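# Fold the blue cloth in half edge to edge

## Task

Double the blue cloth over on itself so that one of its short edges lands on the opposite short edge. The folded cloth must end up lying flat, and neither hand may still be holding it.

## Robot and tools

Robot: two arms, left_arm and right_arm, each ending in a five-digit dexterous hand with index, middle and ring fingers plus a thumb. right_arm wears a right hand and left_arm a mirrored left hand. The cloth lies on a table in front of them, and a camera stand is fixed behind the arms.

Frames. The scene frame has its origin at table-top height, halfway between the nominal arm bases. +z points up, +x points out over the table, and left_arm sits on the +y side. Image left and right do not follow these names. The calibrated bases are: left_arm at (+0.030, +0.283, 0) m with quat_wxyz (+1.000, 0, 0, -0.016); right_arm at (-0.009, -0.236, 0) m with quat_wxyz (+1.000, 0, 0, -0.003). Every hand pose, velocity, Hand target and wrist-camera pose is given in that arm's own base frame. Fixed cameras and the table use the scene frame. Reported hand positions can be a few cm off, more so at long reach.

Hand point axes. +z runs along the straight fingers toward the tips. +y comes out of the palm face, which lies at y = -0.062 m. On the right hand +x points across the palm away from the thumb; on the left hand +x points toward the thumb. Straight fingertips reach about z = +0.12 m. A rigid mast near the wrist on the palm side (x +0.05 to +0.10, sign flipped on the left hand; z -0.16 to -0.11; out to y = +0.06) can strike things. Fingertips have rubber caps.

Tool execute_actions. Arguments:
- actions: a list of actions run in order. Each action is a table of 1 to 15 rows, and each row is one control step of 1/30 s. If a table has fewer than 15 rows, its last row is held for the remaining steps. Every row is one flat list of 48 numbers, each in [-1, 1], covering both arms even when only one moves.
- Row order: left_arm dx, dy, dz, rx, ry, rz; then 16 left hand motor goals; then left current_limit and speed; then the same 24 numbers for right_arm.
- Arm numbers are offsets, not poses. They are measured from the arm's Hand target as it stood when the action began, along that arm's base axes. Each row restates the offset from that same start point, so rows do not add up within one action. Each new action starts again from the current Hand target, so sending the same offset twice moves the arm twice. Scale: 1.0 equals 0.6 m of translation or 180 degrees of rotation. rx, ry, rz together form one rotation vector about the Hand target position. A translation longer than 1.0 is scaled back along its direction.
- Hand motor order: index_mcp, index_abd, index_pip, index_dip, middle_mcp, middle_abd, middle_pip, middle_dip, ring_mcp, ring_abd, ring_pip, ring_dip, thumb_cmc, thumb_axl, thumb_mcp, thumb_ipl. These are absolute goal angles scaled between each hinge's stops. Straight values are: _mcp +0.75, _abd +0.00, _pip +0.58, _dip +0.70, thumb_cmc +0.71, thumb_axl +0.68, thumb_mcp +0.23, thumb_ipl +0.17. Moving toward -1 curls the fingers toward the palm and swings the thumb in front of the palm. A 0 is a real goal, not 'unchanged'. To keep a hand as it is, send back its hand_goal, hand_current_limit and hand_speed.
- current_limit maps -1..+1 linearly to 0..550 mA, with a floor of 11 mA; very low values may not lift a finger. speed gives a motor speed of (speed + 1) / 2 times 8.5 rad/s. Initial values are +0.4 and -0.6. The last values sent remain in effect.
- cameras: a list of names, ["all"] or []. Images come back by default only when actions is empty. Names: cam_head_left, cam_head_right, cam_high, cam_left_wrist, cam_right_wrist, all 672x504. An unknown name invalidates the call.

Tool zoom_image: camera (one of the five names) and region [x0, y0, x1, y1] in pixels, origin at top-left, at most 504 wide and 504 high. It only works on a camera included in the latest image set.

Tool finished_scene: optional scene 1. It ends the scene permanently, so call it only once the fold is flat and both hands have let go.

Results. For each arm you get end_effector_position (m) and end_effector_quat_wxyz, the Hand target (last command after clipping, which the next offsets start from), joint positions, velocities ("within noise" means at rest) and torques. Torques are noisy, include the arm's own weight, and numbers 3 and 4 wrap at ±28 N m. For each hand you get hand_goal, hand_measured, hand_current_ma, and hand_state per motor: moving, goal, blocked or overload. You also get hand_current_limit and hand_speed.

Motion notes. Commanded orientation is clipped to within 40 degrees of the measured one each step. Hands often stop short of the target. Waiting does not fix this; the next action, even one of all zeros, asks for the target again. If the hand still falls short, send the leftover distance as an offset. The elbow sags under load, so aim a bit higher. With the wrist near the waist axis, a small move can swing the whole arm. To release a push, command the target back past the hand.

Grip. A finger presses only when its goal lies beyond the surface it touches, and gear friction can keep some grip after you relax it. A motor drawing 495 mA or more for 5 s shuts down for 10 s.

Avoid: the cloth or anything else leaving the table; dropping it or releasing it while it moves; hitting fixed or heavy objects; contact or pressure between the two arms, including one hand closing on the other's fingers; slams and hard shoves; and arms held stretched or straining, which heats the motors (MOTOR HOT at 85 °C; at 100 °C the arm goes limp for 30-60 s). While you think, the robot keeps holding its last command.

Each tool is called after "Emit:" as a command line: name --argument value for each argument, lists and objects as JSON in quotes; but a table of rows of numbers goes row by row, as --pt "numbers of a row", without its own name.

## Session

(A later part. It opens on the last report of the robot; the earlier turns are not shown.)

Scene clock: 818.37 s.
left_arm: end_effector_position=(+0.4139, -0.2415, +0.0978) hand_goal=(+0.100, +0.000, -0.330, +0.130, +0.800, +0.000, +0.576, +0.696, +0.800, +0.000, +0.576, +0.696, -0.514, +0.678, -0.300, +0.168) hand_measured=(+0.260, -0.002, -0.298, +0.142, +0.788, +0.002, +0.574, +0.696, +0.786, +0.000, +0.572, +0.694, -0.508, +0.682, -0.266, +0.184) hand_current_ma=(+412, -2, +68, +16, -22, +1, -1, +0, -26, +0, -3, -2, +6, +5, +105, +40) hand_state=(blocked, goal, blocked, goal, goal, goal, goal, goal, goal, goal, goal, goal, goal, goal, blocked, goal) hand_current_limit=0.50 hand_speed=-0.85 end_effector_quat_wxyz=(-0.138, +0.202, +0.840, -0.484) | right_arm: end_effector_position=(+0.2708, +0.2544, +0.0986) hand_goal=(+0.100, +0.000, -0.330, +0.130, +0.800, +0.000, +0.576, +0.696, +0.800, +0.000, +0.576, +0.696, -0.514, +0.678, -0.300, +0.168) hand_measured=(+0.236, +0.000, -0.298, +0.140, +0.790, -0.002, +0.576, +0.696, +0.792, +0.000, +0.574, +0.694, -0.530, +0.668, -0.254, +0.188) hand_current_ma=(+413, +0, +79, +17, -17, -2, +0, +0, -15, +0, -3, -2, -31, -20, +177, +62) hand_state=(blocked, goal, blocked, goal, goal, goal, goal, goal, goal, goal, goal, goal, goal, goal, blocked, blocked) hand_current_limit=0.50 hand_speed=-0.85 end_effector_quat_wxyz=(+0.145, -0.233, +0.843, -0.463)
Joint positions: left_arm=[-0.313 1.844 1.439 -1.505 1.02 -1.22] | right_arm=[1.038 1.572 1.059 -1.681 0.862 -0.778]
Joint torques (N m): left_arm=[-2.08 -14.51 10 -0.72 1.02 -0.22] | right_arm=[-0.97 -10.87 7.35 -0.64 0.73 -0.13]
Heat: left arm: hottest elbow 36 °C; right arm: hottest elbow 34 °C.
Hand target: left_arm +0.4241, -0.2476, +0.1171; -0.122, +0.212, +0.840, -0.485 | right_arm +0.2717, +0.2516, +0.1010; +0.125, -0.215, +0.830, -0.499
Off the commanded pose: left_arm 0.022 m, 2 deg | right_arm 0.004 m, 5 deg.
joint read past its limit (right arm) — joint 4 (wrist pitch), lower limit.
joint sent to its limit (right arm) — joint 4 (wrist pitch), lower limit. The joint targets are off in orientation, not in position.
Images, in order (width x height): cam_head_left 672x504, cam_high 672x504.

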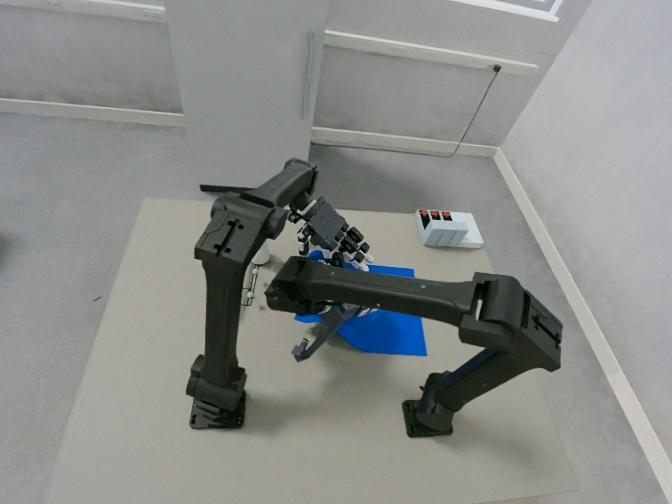

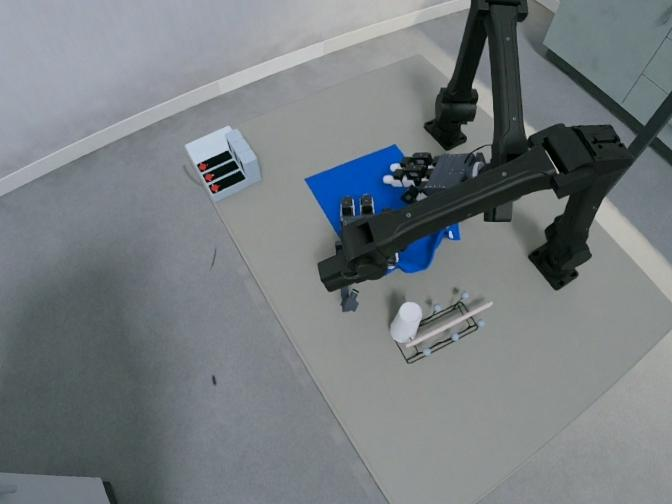

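Emit:
execute_actions --actions '[[[0.0021,-0.0076,0.0322,0,0,0.0185,0.1,0,-0.33,0.13,0.8,0,0.576,0.696,0.8,0,0.576,0.696,-0.514,0.678,-0.3,0.168,0.5,-0.85,0.0044,-0.0251,0.0278,0,0,0.0185,0.1,0,-0.33,0.13,0.8,0,0.576,0.696,0.8,0,0.576,0.696,-0.514,0.678,-0.3,0.168,0.5,-0.85]],[[0.0021,-0.0076,0.0322,0,0,0.0185,0.1,0,-0.33,0.13,0.8,0,0.576,0.696,0.8,0,0.576,0.696,-0.514,0.678,-0.3,0.168,0.5,-0.85,0.0044,-0.0251,0.0278,0,0,0.0185,0.1,0,-0.33,0.13,0.8,0,0.576,0.696,0.8,0,0.576,0.696,-0.514,0.678,-0.3,0.168,0.5,-0.85]],[[0.0021,-0.0076,0.0322,0,0,0.0185,0.1,0,-0.33,0.13,0.8,0,0.576,0.696,0.8,0,0.576,0.696,-0.514,0.678,-0.3,0.168,0.5,-0.85,0.0044,-0.0251,0.0278,0,0,0.0185,0.1,0,-0.33,0.13,0.8,0,0.576,0.696,0.8,0,0.576,0.696,-0.514,0.678,-0.3,0.168,0.5,-0.85]],[[-0.0029,0.0053,0.0325,0,0,0.0278,0.1,0,-0.33,0.13,0.8,0,0.576,0.696,0.8,0,0.576,0.696,-0.514,0.678,-0.3,0.168,0.5,-0.85,0.0074,-0.0189,0.0292,0,0,0.0278,0.1,0,-0.33,0.13,0.8,0,0.576,0.696,0.8,0,0.576,0.696,-0.514,0.678,-0.3,0.168,0.5,-0.85]],[[-0.0029,0.0053,0.0325,0,0,0.0278,0.1,0,-0.33,0.13,0.8,0,0.576,0.696,0.8,0,0.576,0.696,-0.514,0.678,-0.3,0.168,0.5,-0.85,0.0074,-0.0189,0.0292,0,0,0.0278,0.1,0,-0.33,0.13,0.8,0,0.576,0.696,0.8,0,0.576,0.696,-0.514,0.678,-0.3,0.168,0.5,-0.85]]]' --cameras '["cam_head_left","cam_high"]'

Scene clock: 840.50 s.
left_arm: end_effector_position=(+0.4211, -0.2576, +0.2054) hand_goal=(+0.100, +0.000, -0.330, +0.130, +0.800, +0.000, +0.576, +0.696, +0.800, +0.000, +0.576, +0.696, -0.514, +0.678, -0.300, +0.168) hand_measured=(+0.260, -0.002, -0.298, +0.142, +0.788, +0.002, +0.574, +0.696, +0.786, +0.000, +0.572, +0.694, -0.508, +0.682, -0.266, +0.184) hand_current_ma=(+412, -2, +69, +16, -22, +1, -1, +0, -26, +0, -3, -2, +6, +5, +105, +40) hand_state=(blocked, goal, blocked, goal, goal, goal, goal, goal, goal, goal, goal, goal, goal, goal, blocked, goal) hand_current_limit=0.50 hand_speed=-0.85 end_effector_quat_wxyz=(-0.049, +0.062, +0.864, -0.498) | right_arm: end_effector_position=(+0.2877, +0.1862, +0.1838) hand_goal=(+0.100, +0.000, -0.330, +0.130, +0.800, +0.000, +0.576, +0.696, +0.800, +0.000, +0.576, +0.696, -0.514, +0.678, -0.300, +0.168) hand_measured=(+0.236, +0.000, -0.298, +0.140, +0.790, -0.002, +0.576, +0.696, +0.792, +0.000, +0.574, +0.694, -0.530, +0.668, -0.252, +0.188) hand_current_ma=(+413, +0, +79, +17, -17, -2, +0, +0, -15, +0, -3, -2, -31, -20, +179, +63) hand_state=(blocked, goal, blocked, goal, goal, goal, goal, goal, goal, goal, goal, goal, goal, goal, blocked, blocked) hand_current_limit=0.50 hand_speed=-0.85 end_effector_quat_wxyz=(+0.209, -0.355, +0.779, -0.473)
Joint positions: left_arm=[-0.322 1.586 1.398 -1.127 1.028 -1.894] | right_arm=[0.919 1.205 0.953 -1.459 1.081 -1.423]
Joint torques (N m): left_arm=[-1.32 -12.51 8.69 0.99 0.83 -0.17] | right_arm=[-1.08 -7.36 9.37 0.36 0.8 -0.15]
Heat: left arm: hottest elbow 35 °C; right arm: hottest elbow 33 °C.
Hand target: left_arm +0.4243, -0.2548, +0.2139; -0.036, +0.062, +0.863, -0.499 | right_arm +0.2885, +0.1838, +0.1861; +0.209, -0.356, +0.780, -0.470
Off the commanded pose: left_arm 0.009 m, 2 deg | right_arm 0.003 m, 0 deg.
Images, in order (width x height): cam_head_left 672x504, cam_high 672x504.

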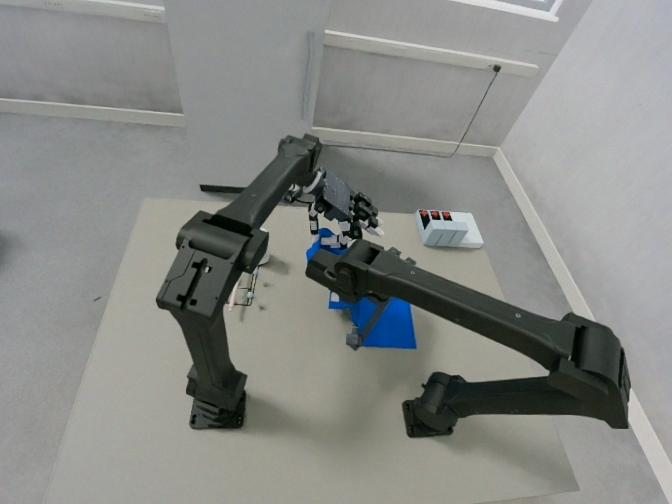

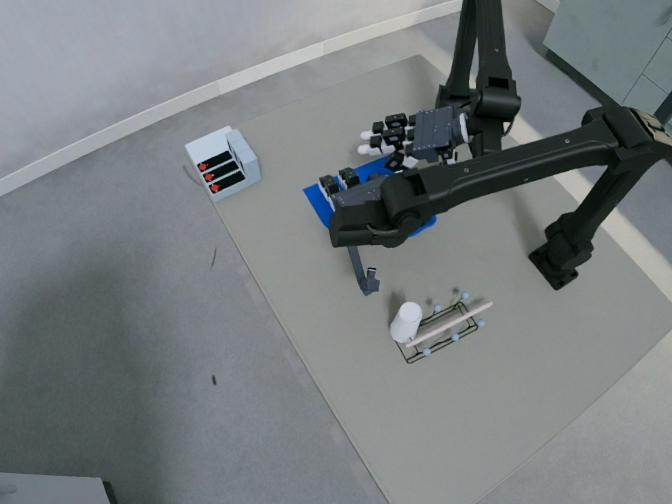

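Emit:
execute_actions --actions '[[[0.0006,-0.0019,0.06,0,0,0,0.1,0,-0.33,0.13,0.8,0,0.576,0.696,0.8,0,0.576,0.696,-0.514,0.678,-0.3,0.168,0.5,-0.85,-0.0007,-0.0024,0.06,0,0,0,0.1,0,-0.33,0.13,0.8,0,0.576,0.696,0.8,0,0.576,0.696,-0.514,0.678,-0.3,0.168,0.5,-0.85]],[[0.0006,-0.0019,0.06,0,0,0,0.1,0,-0.33,0.13,0.8,0,0.576,0.696,0.8,0,0.576,0.696,-0.514,0.678,-0.3,0.168,0.5,-0.85,-0.0007,-0.0024,0.06,0,0,0,0.1,0,-0.33,0.13,0.8,0,0.576,0.696,0.8,0,0.576,0.696,-0.514,0.678,-0.3,0.168,0.5,-0.85]],[[0.0006,-0.0019,0.06,0,0,0,0.1,0,-0.33,0.13,0.8,0,0.576,0.696,0.8,0,0.576,0.696,-0.514,0.678,-0.3,0.168,0.5,-0.85,-0.0007,-0.0024,0.06,0,0,0,0.1,0,-0.33,0.13,0.8,0,0.576,0.696,0.8,0,0.576,0.696,-0.514,0.678,-0.3,0.168,0.5,-0.85]],[[0.0006,-0.0019,0.06,0,0,0,0.1,0,-0.33,0.13,0.8,0,0.576,0.696,0.8,0,0.576,0.696,-0.514,0.678,-0.3,0.168,0.5,-0.85,-0.0007,-0.0024,0.06,0,0,0,0.1,0,-0.33,0.13,0.8,0,0.576,0.696,0.8,0,0.576,0.696,-0.514,0.678,-0.3,0.168,0.5,-0.85]]]' --cameras '["cam_head_left","cam_high"]'

Scene clock: 891.57 s.
left_arm: end_effector_position=(+0.4165, -0.2558, +0.3459) hand_goal=(+0.100, +0.000, -0.330, +0.130, +0.800, +0.000, +0.576, +0.696, +0.800, +0.000, +0.576, +0.696, -0.514, +0.678, -0.300, +0.168) hand_measured=(+0.260, -0.002, -0.298, +0.142, +0.788, +0.002, +0.574, +0.696, +0.786, +0.000, +0.572, +0.694, -0.508, +0.682, -0.266, +0.184) hand_current_ma=(+413, -2, +69, +16, -22, +1, -1, +0, -26, +0, -3, -2, +6, +5, +105, +40) hand_state=(blocked, goal, blocked, goal, goal, goal, goal, goal, goal, goal, goal, goal, goal, goal, blocked, goal) hand_current_limit=0.50 hand_speed=-0.85 end_effector_quat_wxyz=(-0.046, +0.056, +0.865, -0.497) | right_arm: end_effector_position=(+0.2829, +0.1756, +0.3126) hand_goal=(+0.100, +0.000, -0.330, +0.130, +0.800, +0.000, +0.576, +0.696, +0.800, +0.000, +0.576, +0.696, -0.514, +0.678, -0.300, +0.168) hand_measured=(+0.236, +0.002, -0.296, +0.140, +0.790, -0.002, +0.576, +0.696, +0.792, +0.000, +0.574, +0.694, -0.530, +0.668, -0.252, +0.188) hand_current_ma=(+412, +1, +80, +17, -17, -1, +0, +0, -15, +0, -3, -2, -31, -20, +180, +63) hand_state=(blocked, goal, blocked, goal, goal, goal, goal, goal, goal, goal, goal, goal, goal, goal, blocked, blocked) hand_current_limit=0.50 hand_speed=-0.85 end_effector_quat_wxyz=(+0.222, -0.377, +0.775, -0.456)
Joint positions: left_arm=[-0.322 1.564 1.741 -1.473 1.022 -1.919] | right_arm=[0.895 1.097 1.219 -1.673 1.065 -1.594]
Joint torques (N m): left_arm=[-1.85 -10.29 12.67 0.38 0.94 -0.1] | right_arm=[-1.08 -5.19 13.85 0.12 0.78 -0.16]
Heat: left arm: hottest elbow 35 °C; right arm: hottest elbow 33 °C.
Hand target: left_arm +0.4258, -0.2594, +0.3579; -0.036, +0.062, +0.863, -0.499 | right_arm +0.2868, +0.1779, +0.3301; +0.209, -0.356, +0.780, -0.470
Off the commanded pose: left_arm 0.016 m, 1 deg | right_arm 0.018 m, 3 deg.
joint sent to its limit (right arm) — joint 4 (wrist pitch), lower limit. The joint targets are off in orientation, not in position.
Images, in order (width x height): cam_head_left 672x504, cam_high 672x504.

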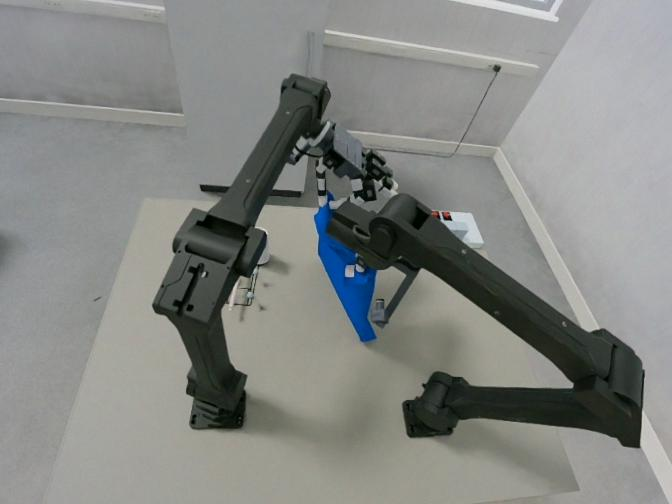

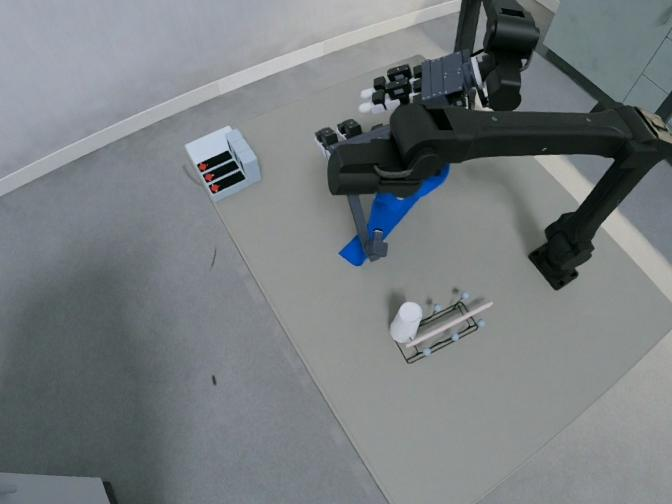

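Emit:
zoom_image --camera "cam_head_left" --region '[280, 150, 440, 360]'

Emit:
zoom_image --camera "cam_high" --region '[300, 120, 480, 280]'

Scaled by 2.400.

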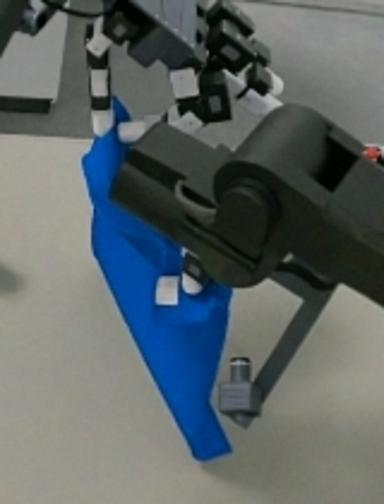

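Scaled by 2.800.

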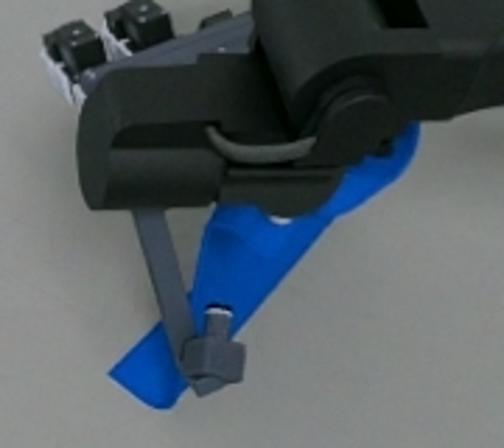

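Emit:
execute_actions --actions '[[[0.0006,-0.0019,0.05,0,0,0,0.1,0,-0.33,0.13,0.8,0,0.576,0.696,0.8,0,0.576,0.696,-0.514,0.678,-0.3,0.168,0.5,-0.85,-0.0007,-0.0024,0.06,0,0,0,0.1,0,-0.33,0.13,0.8,0,0.576,0.696,0.8,0,0.576,0.696,-0.514,0.678,-0.3,0.168,0.5,-0.85]],[[0.0006,-0.0019,0.05,0,0,0,0.1,0,-0.33,0.13,0.8,0,0.576,0.696,0.8,0,0.576,0.696,-0.514,0.678,-0.3,0.168,0.5,-0.85,-0.0007,-0.0024,0.06,0,0,0,0.1,0,-0.33,0.13,0.8,0,0.576,0.696,0.8,0,0.576,0.696,-0.514,0.678,-0.3,0.168,0.5,-0.85]],[[0.0006,-0.0019,0.05,0,0,0,0.1,0,-0.33,0.13,0.8,0,0.576,0.696,0.8,0,0.576,0.696,-0.514,0.678,-0.3,0.168,0.5,-0.85,-0.0007,-0.0024,0.06,0,0,0,0.1,0,-0.33,0.13,0.8,0,0.576,0.696,0.8,0,0.576,0.696,-0.514,0.678,-0.3,0.168,0.5,-0.85]],[[0.0006,-0.0019,0.05,0,0,0,0.1,0,-0.33,0.13,0.8,0,0.576,0.696,0.8,0,0.576,0.696,-0.514,0.678,-0.3,0.168,0.5,-0.85,-0.0007,-0.0024,0.06,0,0,0,0.1,0,-0.33,0.13,0.8,0,0.576,0.696,0.8,0,0.576,0.696,-0.514,0.678,-0.3,0.168,0.5,-0.85]]]' --cameras '["cam_head_left","cam_head_right","cam_high"]'

Scene clock: 952.53 s.
left_arm: end_effector_position=(+0.4215, -0.2605, +0.4702) hand_goal=(+0.100, +0.000, -0.330, +0.130, +0.800, +0.000, +0.576, +0.696, +0.800, +0.000, +0.576, +0.696, -0.514, +0.678, -0.300, +0.168) hand_measured=(+0.260, -0.002, -0.298, +0.142, +0.788, +0.002, +0.574, +0.696, +0.786, +0.000, +0.572, +0.694, -0.508, +0.682, -0.266, +0.184) hand_current_ma=(+412, -1, +69, +16, -22, +1, -1, +0, -26, +0, -3, -2, +6, +5, +105, +40) hand_state=(blocked, goal, blocked, goal, goal, goal, goal, goal, goal, goal, goal, goal, goal, goal, blocked, goal) hand_current_limit=0.50 hand_speed=-0.85 end_effector_quat_wxyz=(-0.014, +0.042, +0.859, -0.511) | right_arm: end_effector_position=(+0.2844, +0.1738, +0.4567) hand_goal=(+0.100, +0.000, -0.330, +0.130, +0.800, +0.000, +0.576, +0.696, +0.800, +0.000, +0.576, +0.696, -0.514, +0.678, -0.300, +0.168) hand_measured=(+0.236, +0.002, -0.296, +0.140, +0.790, -0.002, +0.576, +0.696, +0.792, +0.000, +0.574, +0.694, -0.530, +0.668, -0.252, +0.188) hand_current_ma=(+412, +1, +82, +18, -17, -1, +0, +0, -15, +0, -3, -2, -31, -19, +181, +64) hand_state=(blocked, goal, blocked, goal, goal, goal, goal, goal, goal, goal, goal, goal, goal, goal, blocked, blocked) hand_current_limit=0.50 hand_speed=-0.85 end_effector_quat_wxyz=(+0.291, -0.409, +0.752, -0.427)
Joint positions: left_arm=[-0.322 1.639 2.166 -1.679 1.02 -2.031] | right_arm=[0.872 1.063 1.566 -1.675 1.04 -1.927]
Joint torques (N m): left_arm=[-2.08 -9.76 11.63 0.69 0.82 -0.11] | right_arm=[-0.73 -4.42 13.3 0.64 0.89 -0.16]
Heat: left arm: hottest elbow 40 °C; right arm: hottest elbow 43 °C.
Hand target: left_arm +0.4272, -0.2639, +0.4779; -0.036, +0.062, +0.864, -0.499 | right_arm +0.2851, +0.1721, +0.4740; +0.209, -0.356, +0.780, -0.470
Off the commanded pose: left_arm 0.010 m, 4 deg | right_arm 0.017 m, 13 deg.
joint sent to its limit (left arm) — joint 4 (wrist pitch), lower limit. The joint targets are off in orientation, not in position.
joint sent to its limit (right arm) — joint 4 (wrist pitch), lower limit. The joint targets are off in orientation, not in position.
Images, in order (width x height): cam_head_left 672x504, cam_head_right 672x504, cam_high 672x504.

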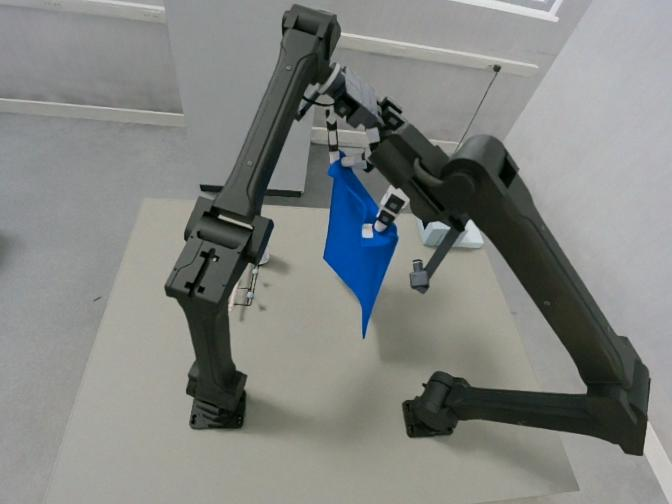

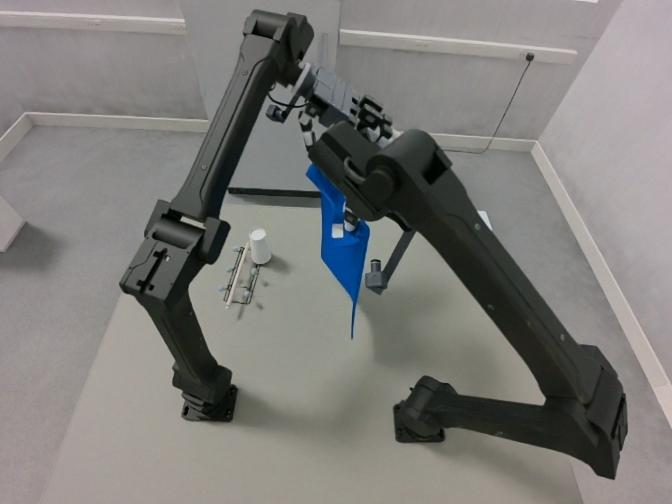

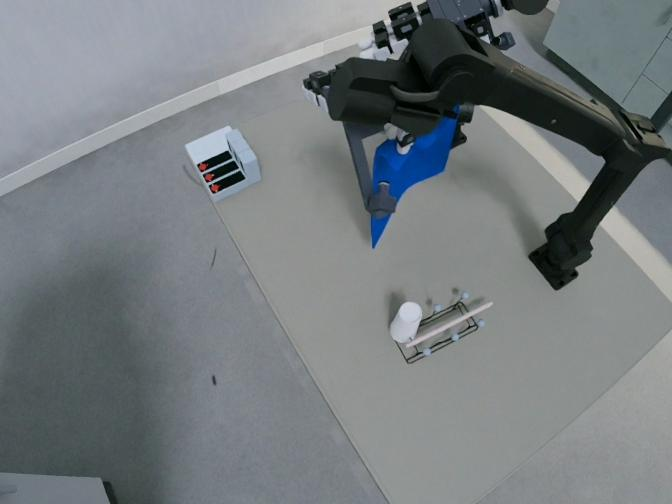

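Emit:
execute_actions --actions '[[[-0.0035,0.009,0,0,0,-0.0278,0.1,0,-0.33,0.13,0.8,0,0.576,0.696,0.8,0,0.576,0.696,-0.514,0.678,-0.3,0.168,0.5,-0.85,-0.009,0.0385,0,0,0,-0.0278,0.1,0,-0.33,0.13,0.8,0,0.576,0.696,0.8,0,0.576,0.696,-0.514,0.678,-0.3,0.168,0.5,-0.85]],[[-0.0035,0.009,0,0,0,-0.0278,0.1,0,-0.33,0.13,0.8,0,0.576,0.696,0.8,0,0.576,0.696,-0.514,0.678,-0.3,0.168,0.5,-0.85,-0.009,0.0385,0,0,0,-0.0278,0.1,0,-0.33,0.13,0.8,0,0.576,0.696,0.8,0,0.576,0.696,-0.514,0.678,-0.3,0.168,0.5,-0.85]]]' --cameras '["cam_head_left","cam_head_right","cam_high"]'

Scene clock: 1001.37 s.
left_arm: end_effector_position=(+0.4263, -0.2592, +0.4675) hand_goal=(+0.100, +0.000, -0.330, +0.130, +0.800, +0.000, +0.576, +0.696, +0.800, +0.000, +0.576, +0.696, -0.514, +0.678, -0.300, +0.168) hand_measured=(+0.260, +0.002, -0.298, +0.142, +0.788, +0.002, +0.574, +0.696, +0.786, +0.000, +0.572, +0.694, -0.508, +0.682, -0.266, +0.184) hand_current_ma=(+413, +2, +69, +16, -22, +1, -1, +0, -26, +0, -3, -2, +6, +5, +105, +40) hand_state=(blocked, goal, blocked, goal, goal, goal, goal, goal, goal, goal, goal, goal, goal, goal, blocked, goal) hand_current_limit=0.50 hand_speed=-0.85 end_effector_quat_wxyz=(-0.004, +0.075, +0.846, -0.527) | right_arm: end_effector_position=(+0.2758, +0.2125, +0.4552) hand_goal=(+0.100, +0.000, -0.330, +0.130, +0.800, +0.000, +0.576, +0.696, +0.800, +0.000, +0.576, +0.696, -0.514, +0.678, -0.300, +0.168) hand_measured=(+0.236, +0.002, -0.296, +0.140, +0.790, -0.002, +0.576, +0.696, +0.792, +0.000, +0.574, +0.694, -0.530, +0.668, -0.252, +0.188) hand_current_ma=(+412, +1, +85, +18, -17, -1, +0, +0, -15, +0, -3, -2, -31, -19, +181, +65) hand_state=(blocked, goal, blocked, goal, goal, goal, goal, goal, goal, goal, goal, goal, goal, goal, blocked, blocked) hand_current_limit=0.50 hand_speed=-0.85 end_effector_quat_wxyz=(+0.328, -0.405, +0.755, -0.399)
Joint positions: left_arm=[-0.307 1.632 2.141 -1.679 1.068 -1.939] | right_arm=[0.967 1.081 1.566 -1.675 1.044 -1.809]
Joint torques (N m): left_arm=[-1.32 -13.27 8.27 0.69 1.01 0.15] | right_arm=[0.15 -4.6 13.61 0.62 0.66 0.15]
Heat: left arm: hottest elbow 43 °C; right arm: hottest elbow 42 °C.
Hand target: left_arm +0.4230, -0.2532, +0.4779; -0.079, +0.138, +0.855, -0.494 | right_arm +0.2743, +0.2183, +0.4740; +0.167, -0.287, +0.808, -0.487
Off the commanded pose: left_arm 0.013 m, 12 deg | right_arm 0.020 m, 26 deg.
joint sent to its limit (left arm) — joint 4 (wrist pitch), lower limit. The joint targets are off in orientation, not in position.
joint sent to its limit (right arm) — joint 4 (wrist pitch), lower limit. The joint targets are off in orientation, not in position.
Images, in order (width x height): cam_head_left 672x504, cam_head_right 672x504, cam_high 672x504.

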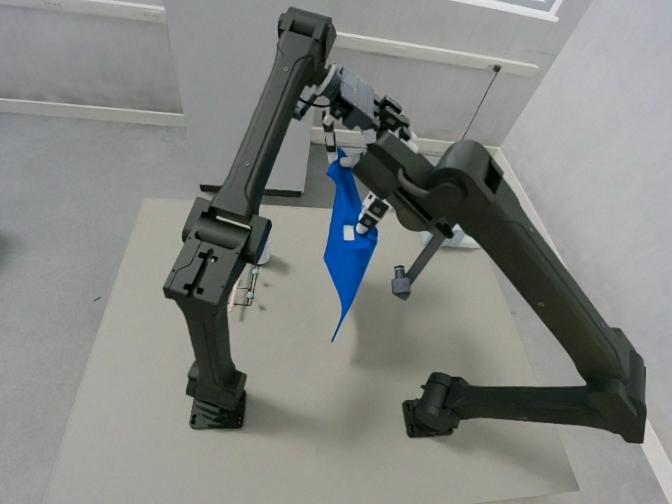

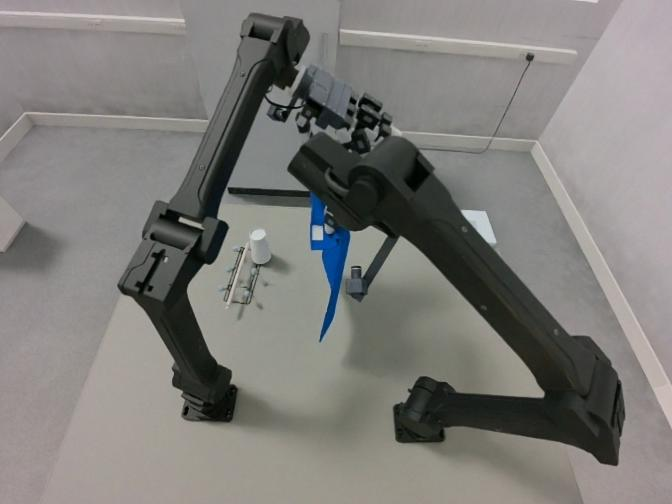

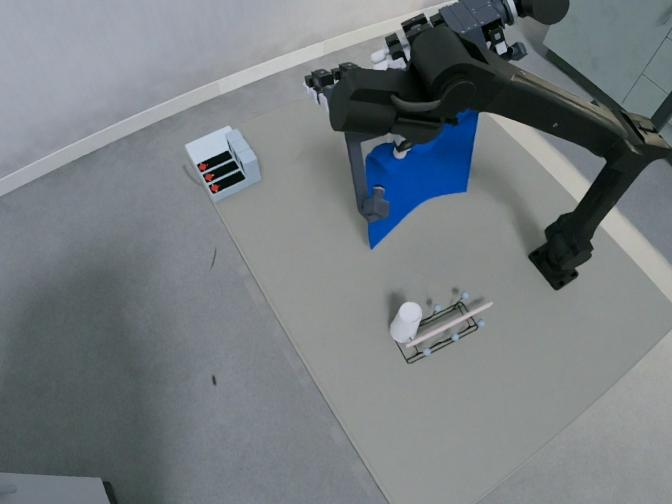

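Emit:
execute_actions --actions '[[[0.0076,-0.0324,-0.038,0,0,0,0.1,0,-0.33,0.13,0.8,0,0.576,0.696,0.8,0,0.576,0.696,-0.514,0.678,-0.3,0.168,0.5,-0.85,0.0068,-0.0326,-0.052,0,0,0,0.1,0,-0.33,0.13,0.8,0,0.576,0.696,0.8,0,0.576,0.696,-0.514,0.678,-0.3,0.168,0.5,-0.85]],[[0.0115,-0.0487,-0.0417,0,0,0,0.1,0,-0.33,0.13,0.8,0,0.576,0.696,0.8,0,0.576,0.696,-0.514,0.678,-0.3,0.168,0.5,-0.85,0.0102,-0.049,-0.0417,0,0,0,0.1,0,-0.33,0.13,0.8,0,0.576,0.696,0.8,0,0.576,0.696,-0.514,0.678,-0.3,0.168,0.5,-0.85]],[[0.0115,-0.0487,-0.05,0,0,0,0.1,0,-0.33,0.13,0.8,0,0.576,0.696,0.8,0,0.576,0.696,-0.514,0.678,-0.3,0.168,0.5,-0.85,0.0102,-0.049,-0.05,0,0,0,0.1,0,-0.33,0.13,0.8,0,0.576,0.696,0.8,0,0.576,0.696,-0.514,0.678,-0.3,0.168,0.5,-0.85]]]' --cameras '["cam_head_left","cam_head_right","cam_high"]'

Scene clock: 1030.63 s.
left_arm: end_effector_position=(+0.4342, -0.3299, +0.3883) hand_goal=(+0.100, +0.000, -0.330, +0.130, +0.800, +0.000, +0.576, +0.696, +0.800, +0.000, +0.576, +0.696, -0.514, +0.678, -0.300, +0.168) hand_measured=(+0.258, +0.002, -0.298, +0.142, +0.788, +0.002, +0.574, +0.696, +0.786, +0.000, +0.572, +0.694, -0.508, +0.682, -0.266, +0.184) hand_current_ma=(+412, +2, +69, +16, -22, +1, -1, +0, -26, +0, -3, -2, +6, +5, +106, +40) hand_state=(blocked, goal, blocked, goal, goal, goal, goal, goal, goal, goal, goal, goal, goal, goal, blocked, goal) hand_current_limit=0.50 hand_speed=-0.85 end_effector_quat_wxyz=(-0.081, +0.118, +0.856, -0.496) | right_arm: end_effector_position=(+0.2915, +0.1431, +0.3835) hand_goal=(+0.100, +0.000, -0.330, +0.130, +0.800, +0.000, +0.576, +0.696, +0.800, +0.000, +0.576, +0.696, -0.514, +0.678, -0.300, +0.168) hand_measured=(+0.236, +0.002, -0.296, +0.140, +0.790, -0.002, +0.576, +0.696, +0.792, +0.000, +0.574, +0.694, -0.530, +0.668, -0.252, +0.188) hand_current_ma=(+412, +1, +85, +18, -17, -1, +0, +0, -15, +0, -3, -2, -31, -19, +181, +65) hand_state=(blocked, goal, blocked, goal, goal, goal, goal, goal, goal, goal, goal, goal, goal, goal, blocked, blocked) hand_current_limit=0.50 hand_speed=-0.85 end_effector_quat_wxyz=(+0.239, -0.351, +0.791, -0.440)
Joint positions: left_arm=[-0.443 1.779 2.132 -1.679 1.037 -1.879] | right_arm=[0.785 1.033 1.362 -1.676 1.033 -1.75]
Joint torques (N m): left_arm=[-1.9 -13.92 11.89 0.54 0.85 0.03] | right_arm=[-1.08 -5.07 10.06 0.54 0.84 0.17]
Heat: left arm: hottest elbow 41 °C; right arm: hottest elbow 43 °C.
Hand target: left_arm +0.4413, -0.3311, +0.4001; -0.079, +0.138, +0.855, -0.494 | right_arm +0.2907, +0.1401, +0.3879; +0.168, -0.287, +0.808, -0.486
Off the commanded pose: left_arm 0.014 m, 2 deg | right_arm 0.005 m, 12 deg.
joint sent to its limit (left arm) — joint 4 (wrist pitch), lower limit. The joint targets still meet the commanded pose.
joint sent to its limit (right arm) — joint 4 (wrist pitch), lower limit. The joint targets are off in orientation, not in position.
Images, in order (width x height): cam_head_left 672x504, cam_head_right 672x504, cam_high 672x504.

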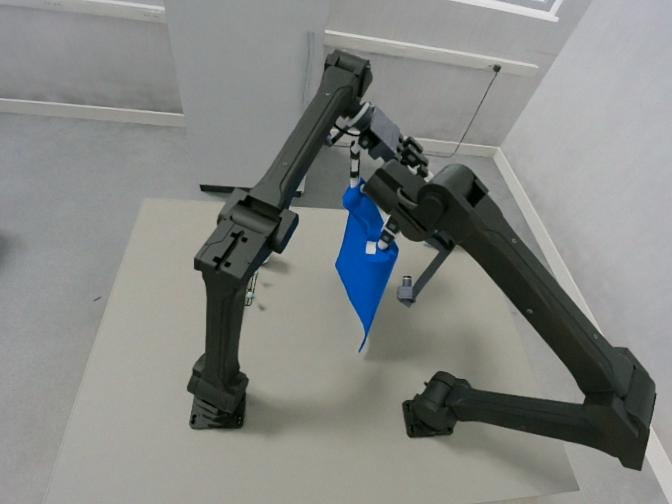

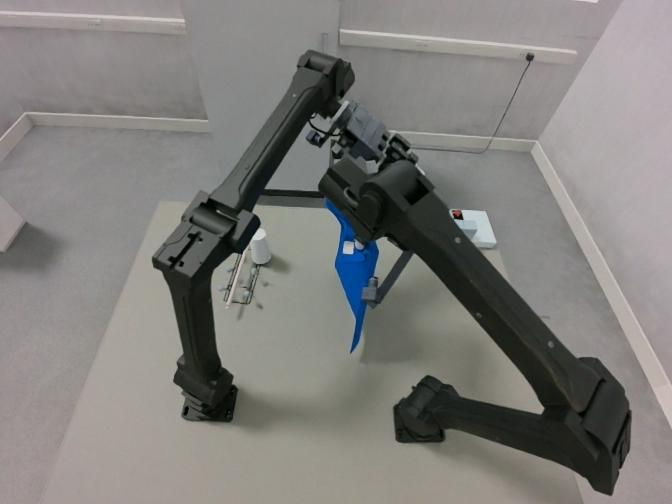

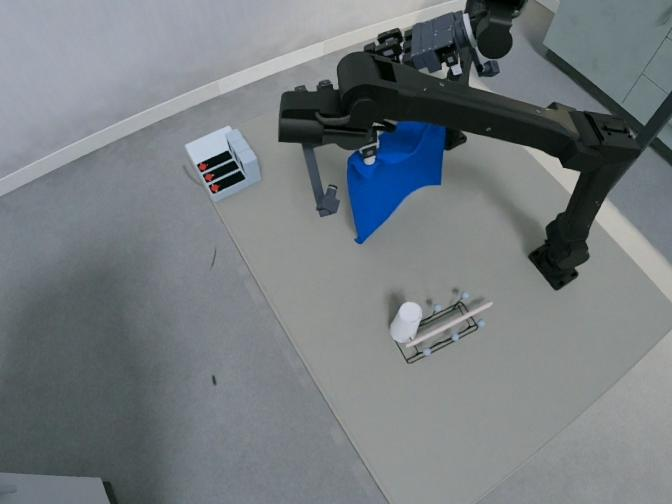

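Emit:
execute_actions --actions '[[[-0.0086,0.0365,0.03,0,0,0,0.1,0,-0.33,0.13,0.8,0,0.576,0.696,0.8,0,0.576,0.696,-0.514,0.678,-0.3,0.168,0.5,-0.85,-0.0077,0.0367,0.02,0,0,0,0.1,0,-0.33,0.13,0.8,0,0.576,0.696,0.8,0,0.576,0.696,-0.514,0.678,-0.3,0.168,0.5,-0.85]],[[-0.0086,0.0365,0.03,0,0,0,0.1,0,-0.33,0.13,0.8,0,0.576,0.696,0.8,0,0.576,0.696,-0.514,0.678,-0.3,0.168,0.5,-0.85,-0.0077,0.0367,0.02,0,0,0,0.1,0,-0.33,0.13,0.8,0,0.576,0.696,0.8,0,0.576,0.696,-0.514,0.678,-0.3,0.168,0.5,-0.85]],[[0.002,-0.01,-0.02,0,0,0,0.1,0,-0.33,0.13,0.8,0,0.576,0.696,0.8,0,0.576,0.696,-0.514,0.678,-0.3,0.168,0.5,-0.85,0.002,-0.01,-0.02,0,0,0,0.1,0,-0.33,0.13,0.8,0,0.576,0.696,0.8,0,0.576,0.696,-0.514,0.678,-0.3,0.168,0.5,-0.85]]]' --cameras '["cam_head_left","cam_head_right","cam_high"]'

Scene clock: 1082.23 s.
left_arm: end_effector_position=(+0.4314, -0.2914, +0.4244) hand_goal=(+0.100, +0.000, -0.330, +0.130, +0.800, +0.000, +0.576, +0.696, +0.800, +0.000, +0.576, +0.696, -0.514, +0.678, -0.300, +0.168) hand_measured=(+0.258, +0.002, -0.298, +0.142, +0.788, +0.002, +0.574, +0.696, +0.786, +0.000, +0.572, +0.694, -0.508, +0.682, -0.266, +0.184) hand_current_ma=(+412, +2, +69, +16, -22, +1, -1, +0, -26, +0, -3, -2, +6, +6, +106, +40) hand_state=(blocked, goal, blocked, goal, goal, goal, goal, goal, goal, goal, goal, goal, goal, goal, blocked, goal) hand_current_limit=0.50 hand_speed=-0.85 end_effector_quat_wxyz=(-0.038, +0.106, +0.853, -0.509) | right_arm: end_effector_position=(+0.2807, +0.1765, +0.3945) hand_goal=(+0.100, +0.000, -0.330, +0.130, +0.800, +0.000, +0.576, +0.696, +0.800, +0.000, +0.576, +0.696, -0.514, +0.678, -0.300, +0.168) hand_measured=(+0.236, +0.004, -0.296, +0.140, +0.790, -0.002, +0.576, +0.696, +0.792, +0.000, +0.574, +0.694, -0.530, +0.668, -0.252, +0.190) hand_current_ma=(+412, +3, +85, +18, -17, -1, +0, +0, -15, +0, -3, -2, -31, -19, +184, +66) hand_state=(blocked, goal, blocked, goal, goal, goal, goal, goal, goal, goal, goal, goal, goal, goal, blocked, blocked) hand_current_limit=0.50 hand_speed=-0.85 end_effector_quat_wxyz=(+0.274, -0.371, +0.786, -0.413)
Joint positions: left_arm=[-0.375 1.693 2.112 -1.679 1.045 -1.877] | right_arm=[0.874 1.039 1.394 -1.676 1.017 -1.718]
Joint torques (N m): left_arm=[-2.14 -12.22 8.55 0.55 0.98 0.12] | right_arm=[-0.67 -3.9 11.25 0.57 0.86 0.14]
Heat: left arm: hottest elbow 42 °C; right arm: hottest elbow 40 °C.
Hand target: left_arm +0.4322, -0.2932, +0.4241; -0.079, +0.137, +0.855, -0.494 | right_arm +0.2826, +0.1781, +0.3999; +0.168, -0.287, +0.808, -0.486
Off the commanded pose: left_arm 0.002 m, 6 deg | right_arm 0.006 m, 18 deg.
joint sent to its limit (left arm) — joint 4 (wrist pitch), lower limit. The joint targets are off in orientation, not in position.
joint sent to its limit (right arm) — joint 4 (wrist pitch), lower limit. The joint targets are off in orientation, not in position.
Images, in order (width x height): cam_head_left 672x504, cam_head_right 672x504, cam_high 672x504.

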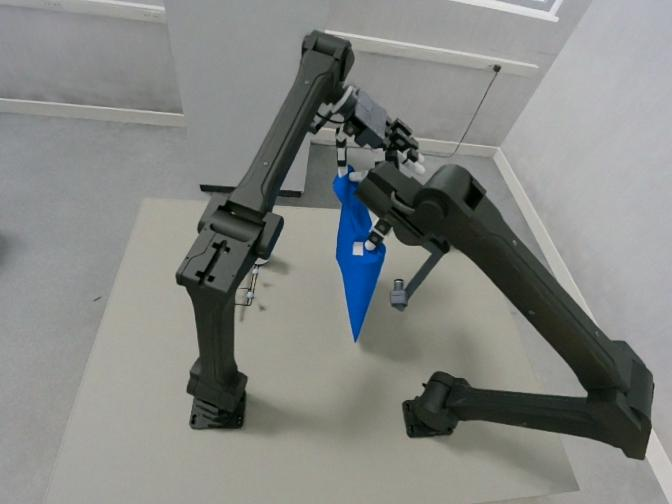

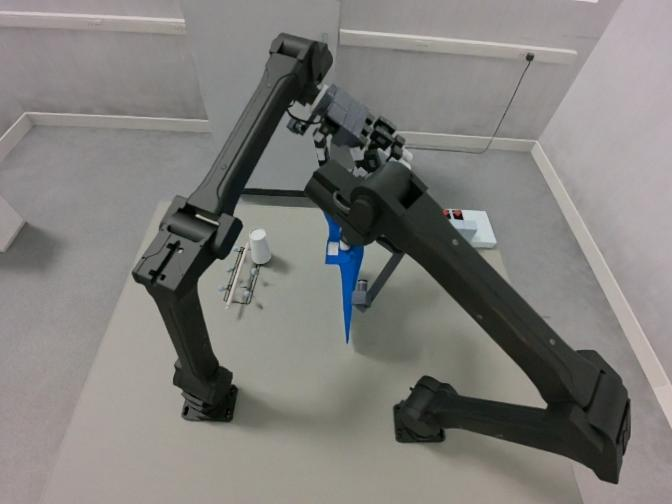

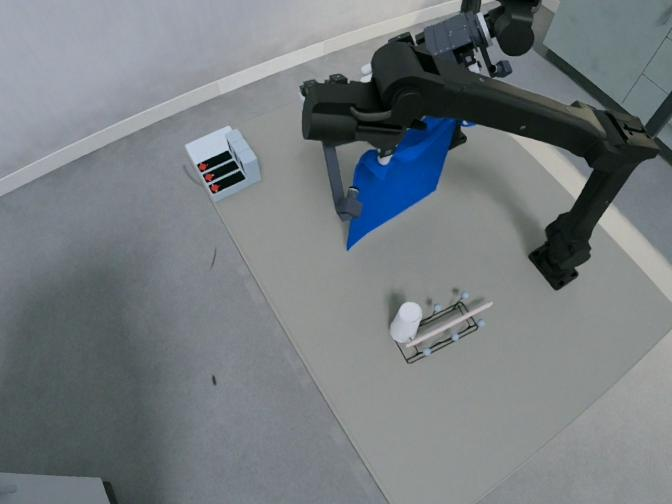

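Emit:
execute_actions --actions '[[[0.0115,-0.0487,-0.062,0,0,0,0.1,0,-0.33,0.13,0.8,0,0.576,0.696,0.8,0,0.576,0.696,-0.514,0.678,-0.3,0.168,0.5,-0.85,0.0102,-0.049,-0.043,0,0,0,0.1,0,-0.33,0.13,0.8,0,0.576,0.696,0.8,0,0.576,0.696,-0.514,0.678,-0.3,0.168,0.5,-0.85]],[[0.0115,-0.0487,-0.05,0,0,0,0.1,0,-0.33,0.13,0.8,0,0.576,0.696,0.8,0,0.576,0.696,-0.514,0.678,-0.3,0.168,0.5,-0.85,0.0102,-0.049,-0.05,0,0,0,0.1,0,-0.33,0.13,0.8,0,0.576,0.696,0.8,0,0.576,0.696,-0.514,0.678,-0.3,0.168,0.5,-0.85]],[[0.0115,-0.0487,-0.058,0,0,0,0.1,0,-0.33,0.13,0.8,0,0.576,0.696,0.8,0,0.576,0.696,-0.514,0.678,-0.3,0.168,0.5,-0.85,0.0102,-0.049,-0.058,0,0,0,0.1,0,-0.33,0.13,0.8,0,0.576,0.696,0.8,0,0.576,0.696,-0.514,0.678,-0.3,0.168,0.5,-0.85]]]' --cameras '["cam_head_left","cam_head_right","cam_high"]'

Scene clock: 1101.63 s.
left_arm: end_effector_position=(+0.4474, -0.3790, +0.3261) hand_goal=(+0.100, +0.000, -0.330, +0.130, +0.800, +0.000, +0.576, +0.696, +0.800, +0.000, +0.576, +0.696, -0.514, +0.678, -0.300, +0.168) hand_measured=(+0.258, +0.002, -0.298, +0.142, +0.788, +0.002, +0.574, +0.696, +0.786, +0.000, +0.572, +0.694, -0.508, +0.682, -0.266, +0.184) hand_current_ma=(+413, +2, +69, +16, -22, +1, -1, +0, -26, +0, -3, -2, +6, +6, +106, +40) hand_state=(blocked, goal, blocked, goal, goal, goal, goal, goal, goal, goal, goal, goal, goal, goal, blocked, goal) hand_current_limit=0.50 hand_speed=-0.85 end_effector_quat_wxyz=(-0.081, +0.140, +0.854, -0.495) | right_arm: end_effector_position=(+0.2971, +0.0904, +0.3088) hand_goal=(+0.100, +0.000, -0.330, +0.130, +0.800, +0.000, +0.576, +0.696, +0.800, +0.000, +0.576, +0.696, -0.514, +0.678, -0.300, +0.168) hand_measured=(+0.234, +0.004, -0.296, +0.140, +0.790, -0.002, +0.576, +0.696, +0.792, +0.000, +0.574, +0.694, -0.530, +0.668, -0.252, +0.190) hand_current_ma=(+412, +3, +85, +18, -17, -1, +0, +0, -15, +0, -3, -2, -31, -19, +184, +66) hand_state=(blocked, goal, blocked, goal, goal, goal, goal, goal, goal, goal, goal, goal, goal, goal, blocked, blocked) hand_current_limit=0.50 hand_speed=-0.85 end_effector_quat_wxyz=(+0.165, -0.296, +0.806, -0.486)
Joint positions: left_arm=[-0.512 1.819 2.018 -1.457 1.021 -1.933] | right_arm=[0.666 1.035 1.164 -1.676 1.078 -1.623]
Joint torques (N m): left_arm=[-1.85 -13.98 9.26 1.09 0.83 -0.21] | right_arm=[-0.97 -4.07 10.17 0.51 1 0.17]
Heat: left arm: hottest elbow 40 °C; right arm: hottest elbow 41 °C.
Hand target: left_arm +0.4529, -0.3808, +0.3221; -0.079, +0.137, +0.855, -0.494 | right_arm +0.3010, +0.0899, +0.3093; +0.168, -0.287, +0.808, -0.486
Off the commanded pose: left_arm 0.007 m, 0 deg | right_arm 0.004 m, 1 deg.
Images, in order (width x height): cam_head_left 672x504, cam_head_right 672x504, cam_high 672x504.

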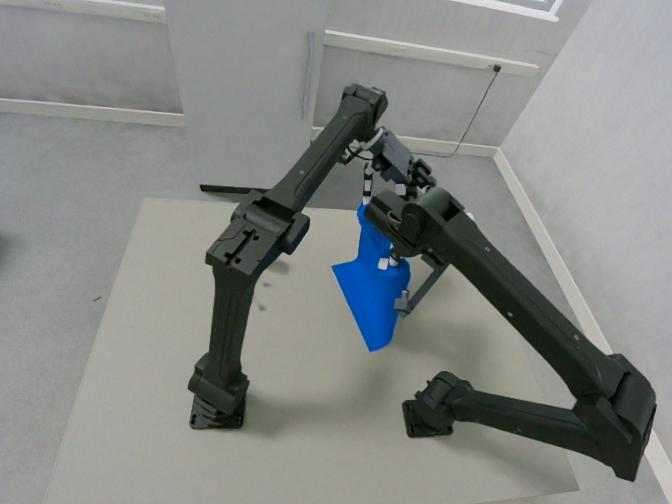

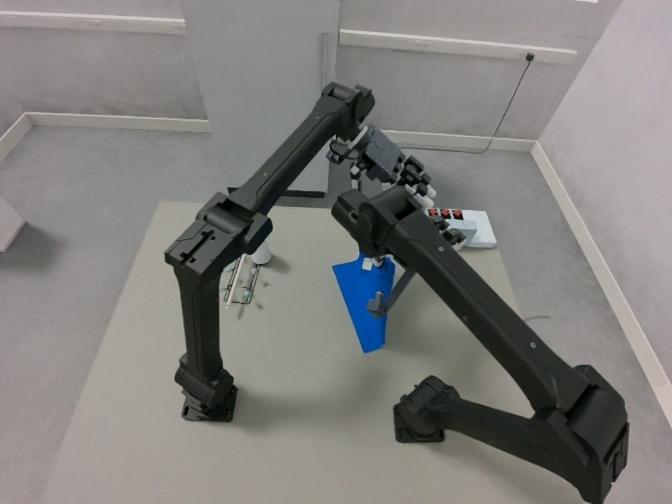

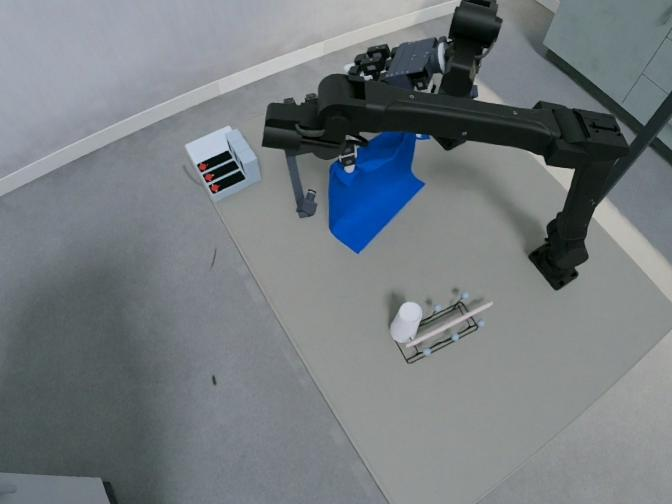

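Emit:
zoom_image --camera "cam_head_left" --region '[310, 190, 440, 370]'

Emit:
zoom_image --camera "cam_high" --region '[300, 110, 460, 270]'

Scaled by 2.800.

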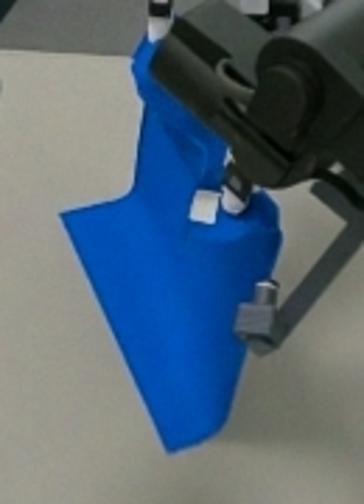

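Scaled by 3.150.

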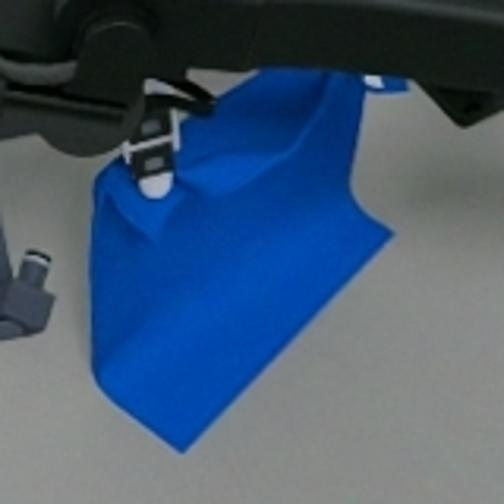

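Emit:
execute_actions --actions '[[[0.0075,-0.0487,-0.055,0,0,0,0.1,0,-0.33,0.13,0.8,0,0.576,0.696,0.8,0,0.576,0.696,-0.514,0.678,-0.3,0.168,0.5,-0.85,0.0072,-0.049,-0.055,0,0,0,0.1,0,-0.33,0.13,0.8,0,0.576,0.696,0.8,0,0.576,0.696,-0.514,0.678,-0.3,0.168,0.5,-0.85]],[[0.0075,-0.0487,-0.06,0,0,0,0.1,0,-0.33,0.13,0.8,0,0.576,0.696,0.8,0,0.576,0.696,-0.514,0.678,-0.3,0.168,0.5,-0.85,0.0072,-0.049,-0.06,0,0,0,0.1,0,-0.33,0.13,0.8,0,0.576,0.696,0.8,0,0.576,0.696,-0.514,0.678,-0.3,0.168,0.5,-0.85]],[[0.005,-0.0325,-0.065,0,0,0,0.1,0,-0.33,0.13,0.8,0,0.576,0.696,0.8,0,0.576,0.696,-0.514,0.678,-0.3,0.168,0.5,-0.85,0.005,-0.0325,-0.065,0,0,0,0.1,0,-0.33,0.13,0.8,0,0.576,0.696,0.8,0,0.576,0.696,-0.514,0.678,-0.3,0.168,0.5,-0.85]]]' --cameras '["cam_head_left","cam_head_right","cam_high"]'

Emit:
zoom_image --camera "cam_head_left" --region '[310, 220, 450, 370]'

Emit:
zoom_image --camera "cam_high" --region '[280, 110, 460, 270]'

Scene clock: 1157.00 s.
left_arm: end_effector_position=(+0.4615, -0.4545, +0.2193) hand_goal=(+0.100, +0.000, -0.330, +0.130, +0.800, +0.000, +0.576, +0.696, +0.800, +0.000, +0.576, +0.696, -0.514, +0.678, -0.300, +0.168) hand_measured=(+0.258, +0.002, -0.298, +0.142, +0.788, +0.002, +0.574, +0.696, +0.786, +0.000, +0.572, +0.694, -0.508, +0.682, -0.266, +0.184) hand_current_ma=(+412, +1, +69, +16, -22, +1, -1, +0, -26, +0, -3, -2, +6, +6, +106, +40) hand_state=(blocked, goal, blocked, goal, goal, goal, goal, goal, goal, goal, goal, goal, goal, goal, blocked, goal) hand_current_limit=0.50 hand_speed=-0.85 end_effector_quat_wxyz=(-0.083, +0.147, +0.854, -0.493) | right_arm: end_effector_position=(+0.3101, +0.0136, +0.1973) hand_goal=(+0.100, +0.000, -0.330, +0.130, +0.800, +0.000, +0.576, +0.696, +0.800, +0.000, +0.576, +0.696, -0.514, +0.678, -0.300, +0.168) hand_measured=(+0.232, +0.004, -0.296, +0.140, +0.790, -0.002, +0.576, +0.696, +0.792, +0.000, +0.574, +0.694, -0.530, +0.668, -0.252, +0.190) hand_current_ma=(+412, +3, +85, +18, -17, -1, +0, +0, -15, +0, -3, -2, -31, -19, +186, +66) hand_state=(blocked, goal, blocked, goal, goal, goal, goal, goal, goal, goal, goal, goal, goal, goal, blocked, blocked) hand_current_limit=0.50 hand_speed=-0.85 end_effector_quat_wxyz=(+0.157, -0.277, +0.811, -0.491)
Joint positions: left_arm=[-0.607 1.93 1.893 -1.101 0.987 -2.073] | right_arm=[0.388 0.881 0.764 -1.019 1.026 -2.089]
Joint torques (N m): left_arm=[-1.96 -16.09 9.55 1.26 0.78 -0.17] | right_arm=[-0.91 -3.49 10.93 1.37 0.71 -0.13]
Heat: left arm: hottest elbow 41 °C; right arm: hottest elbow 41 °C.
Hand target: left_arm +0.4649, -0.4589, +0.2140; -0.080, +0.137, +0.855, -0.494 | right_arm +0.3126, +0.0116, +0.2012; +0.167, -0.287, +0.808, -0.486
Off the commanded pose: left_arm 0.008 m, 1 deg | right_arm 0.005 m, 2 deg.
joint sent to its limit (left arm) — joint 6 (wrist roll), lower limit. The joint targets still meet the commanded pose.
joint sent to its limit (right arm) — joint 6 (wrist roll), lower limit. The joint targets still meet the commanded pose.
Images, in order (width x height): cam_head_left 672x504, cam_head_right 672x504, cam_high 672x504.

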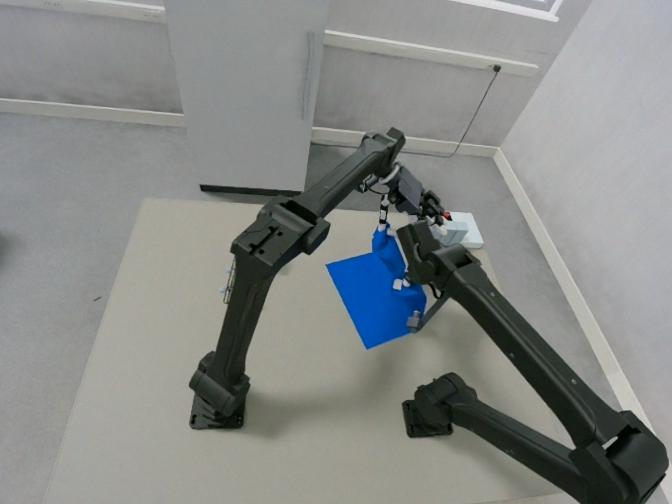

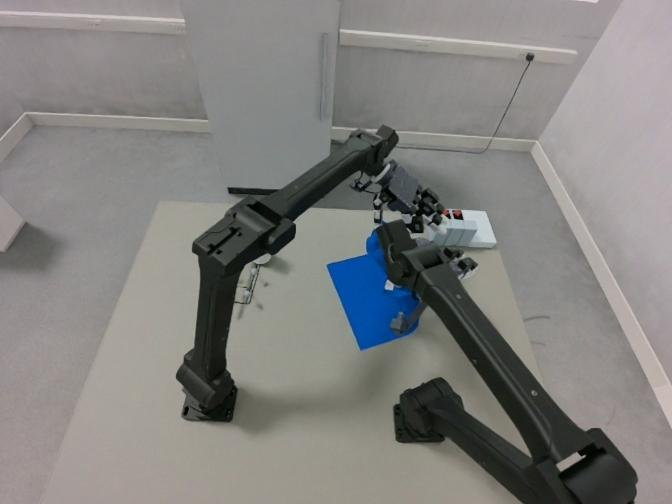

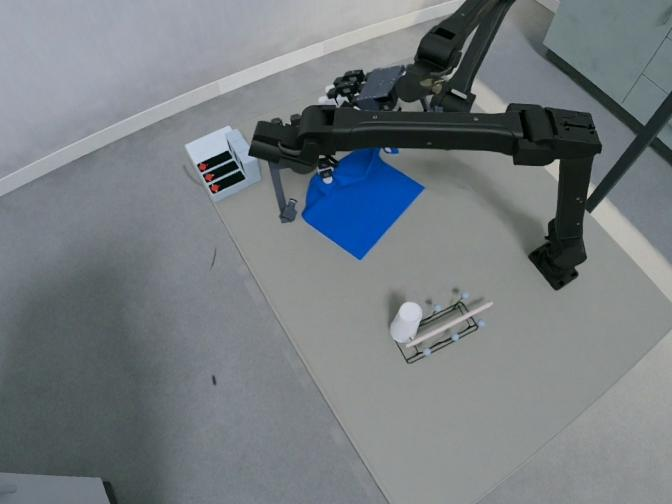

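Scaled by 3.360.

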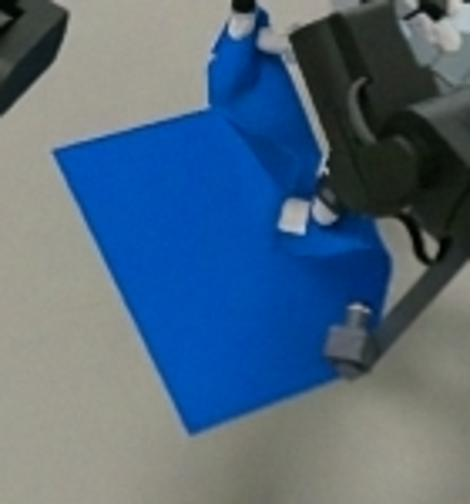

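Scaled by 2.800.

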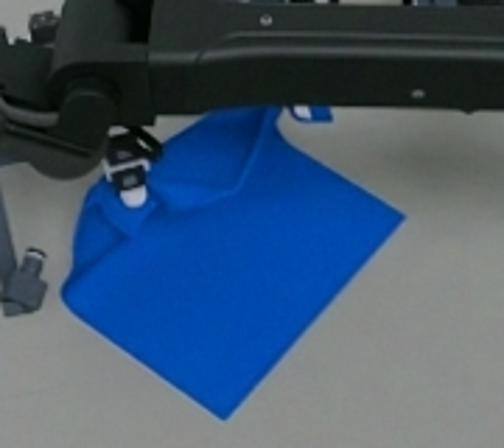

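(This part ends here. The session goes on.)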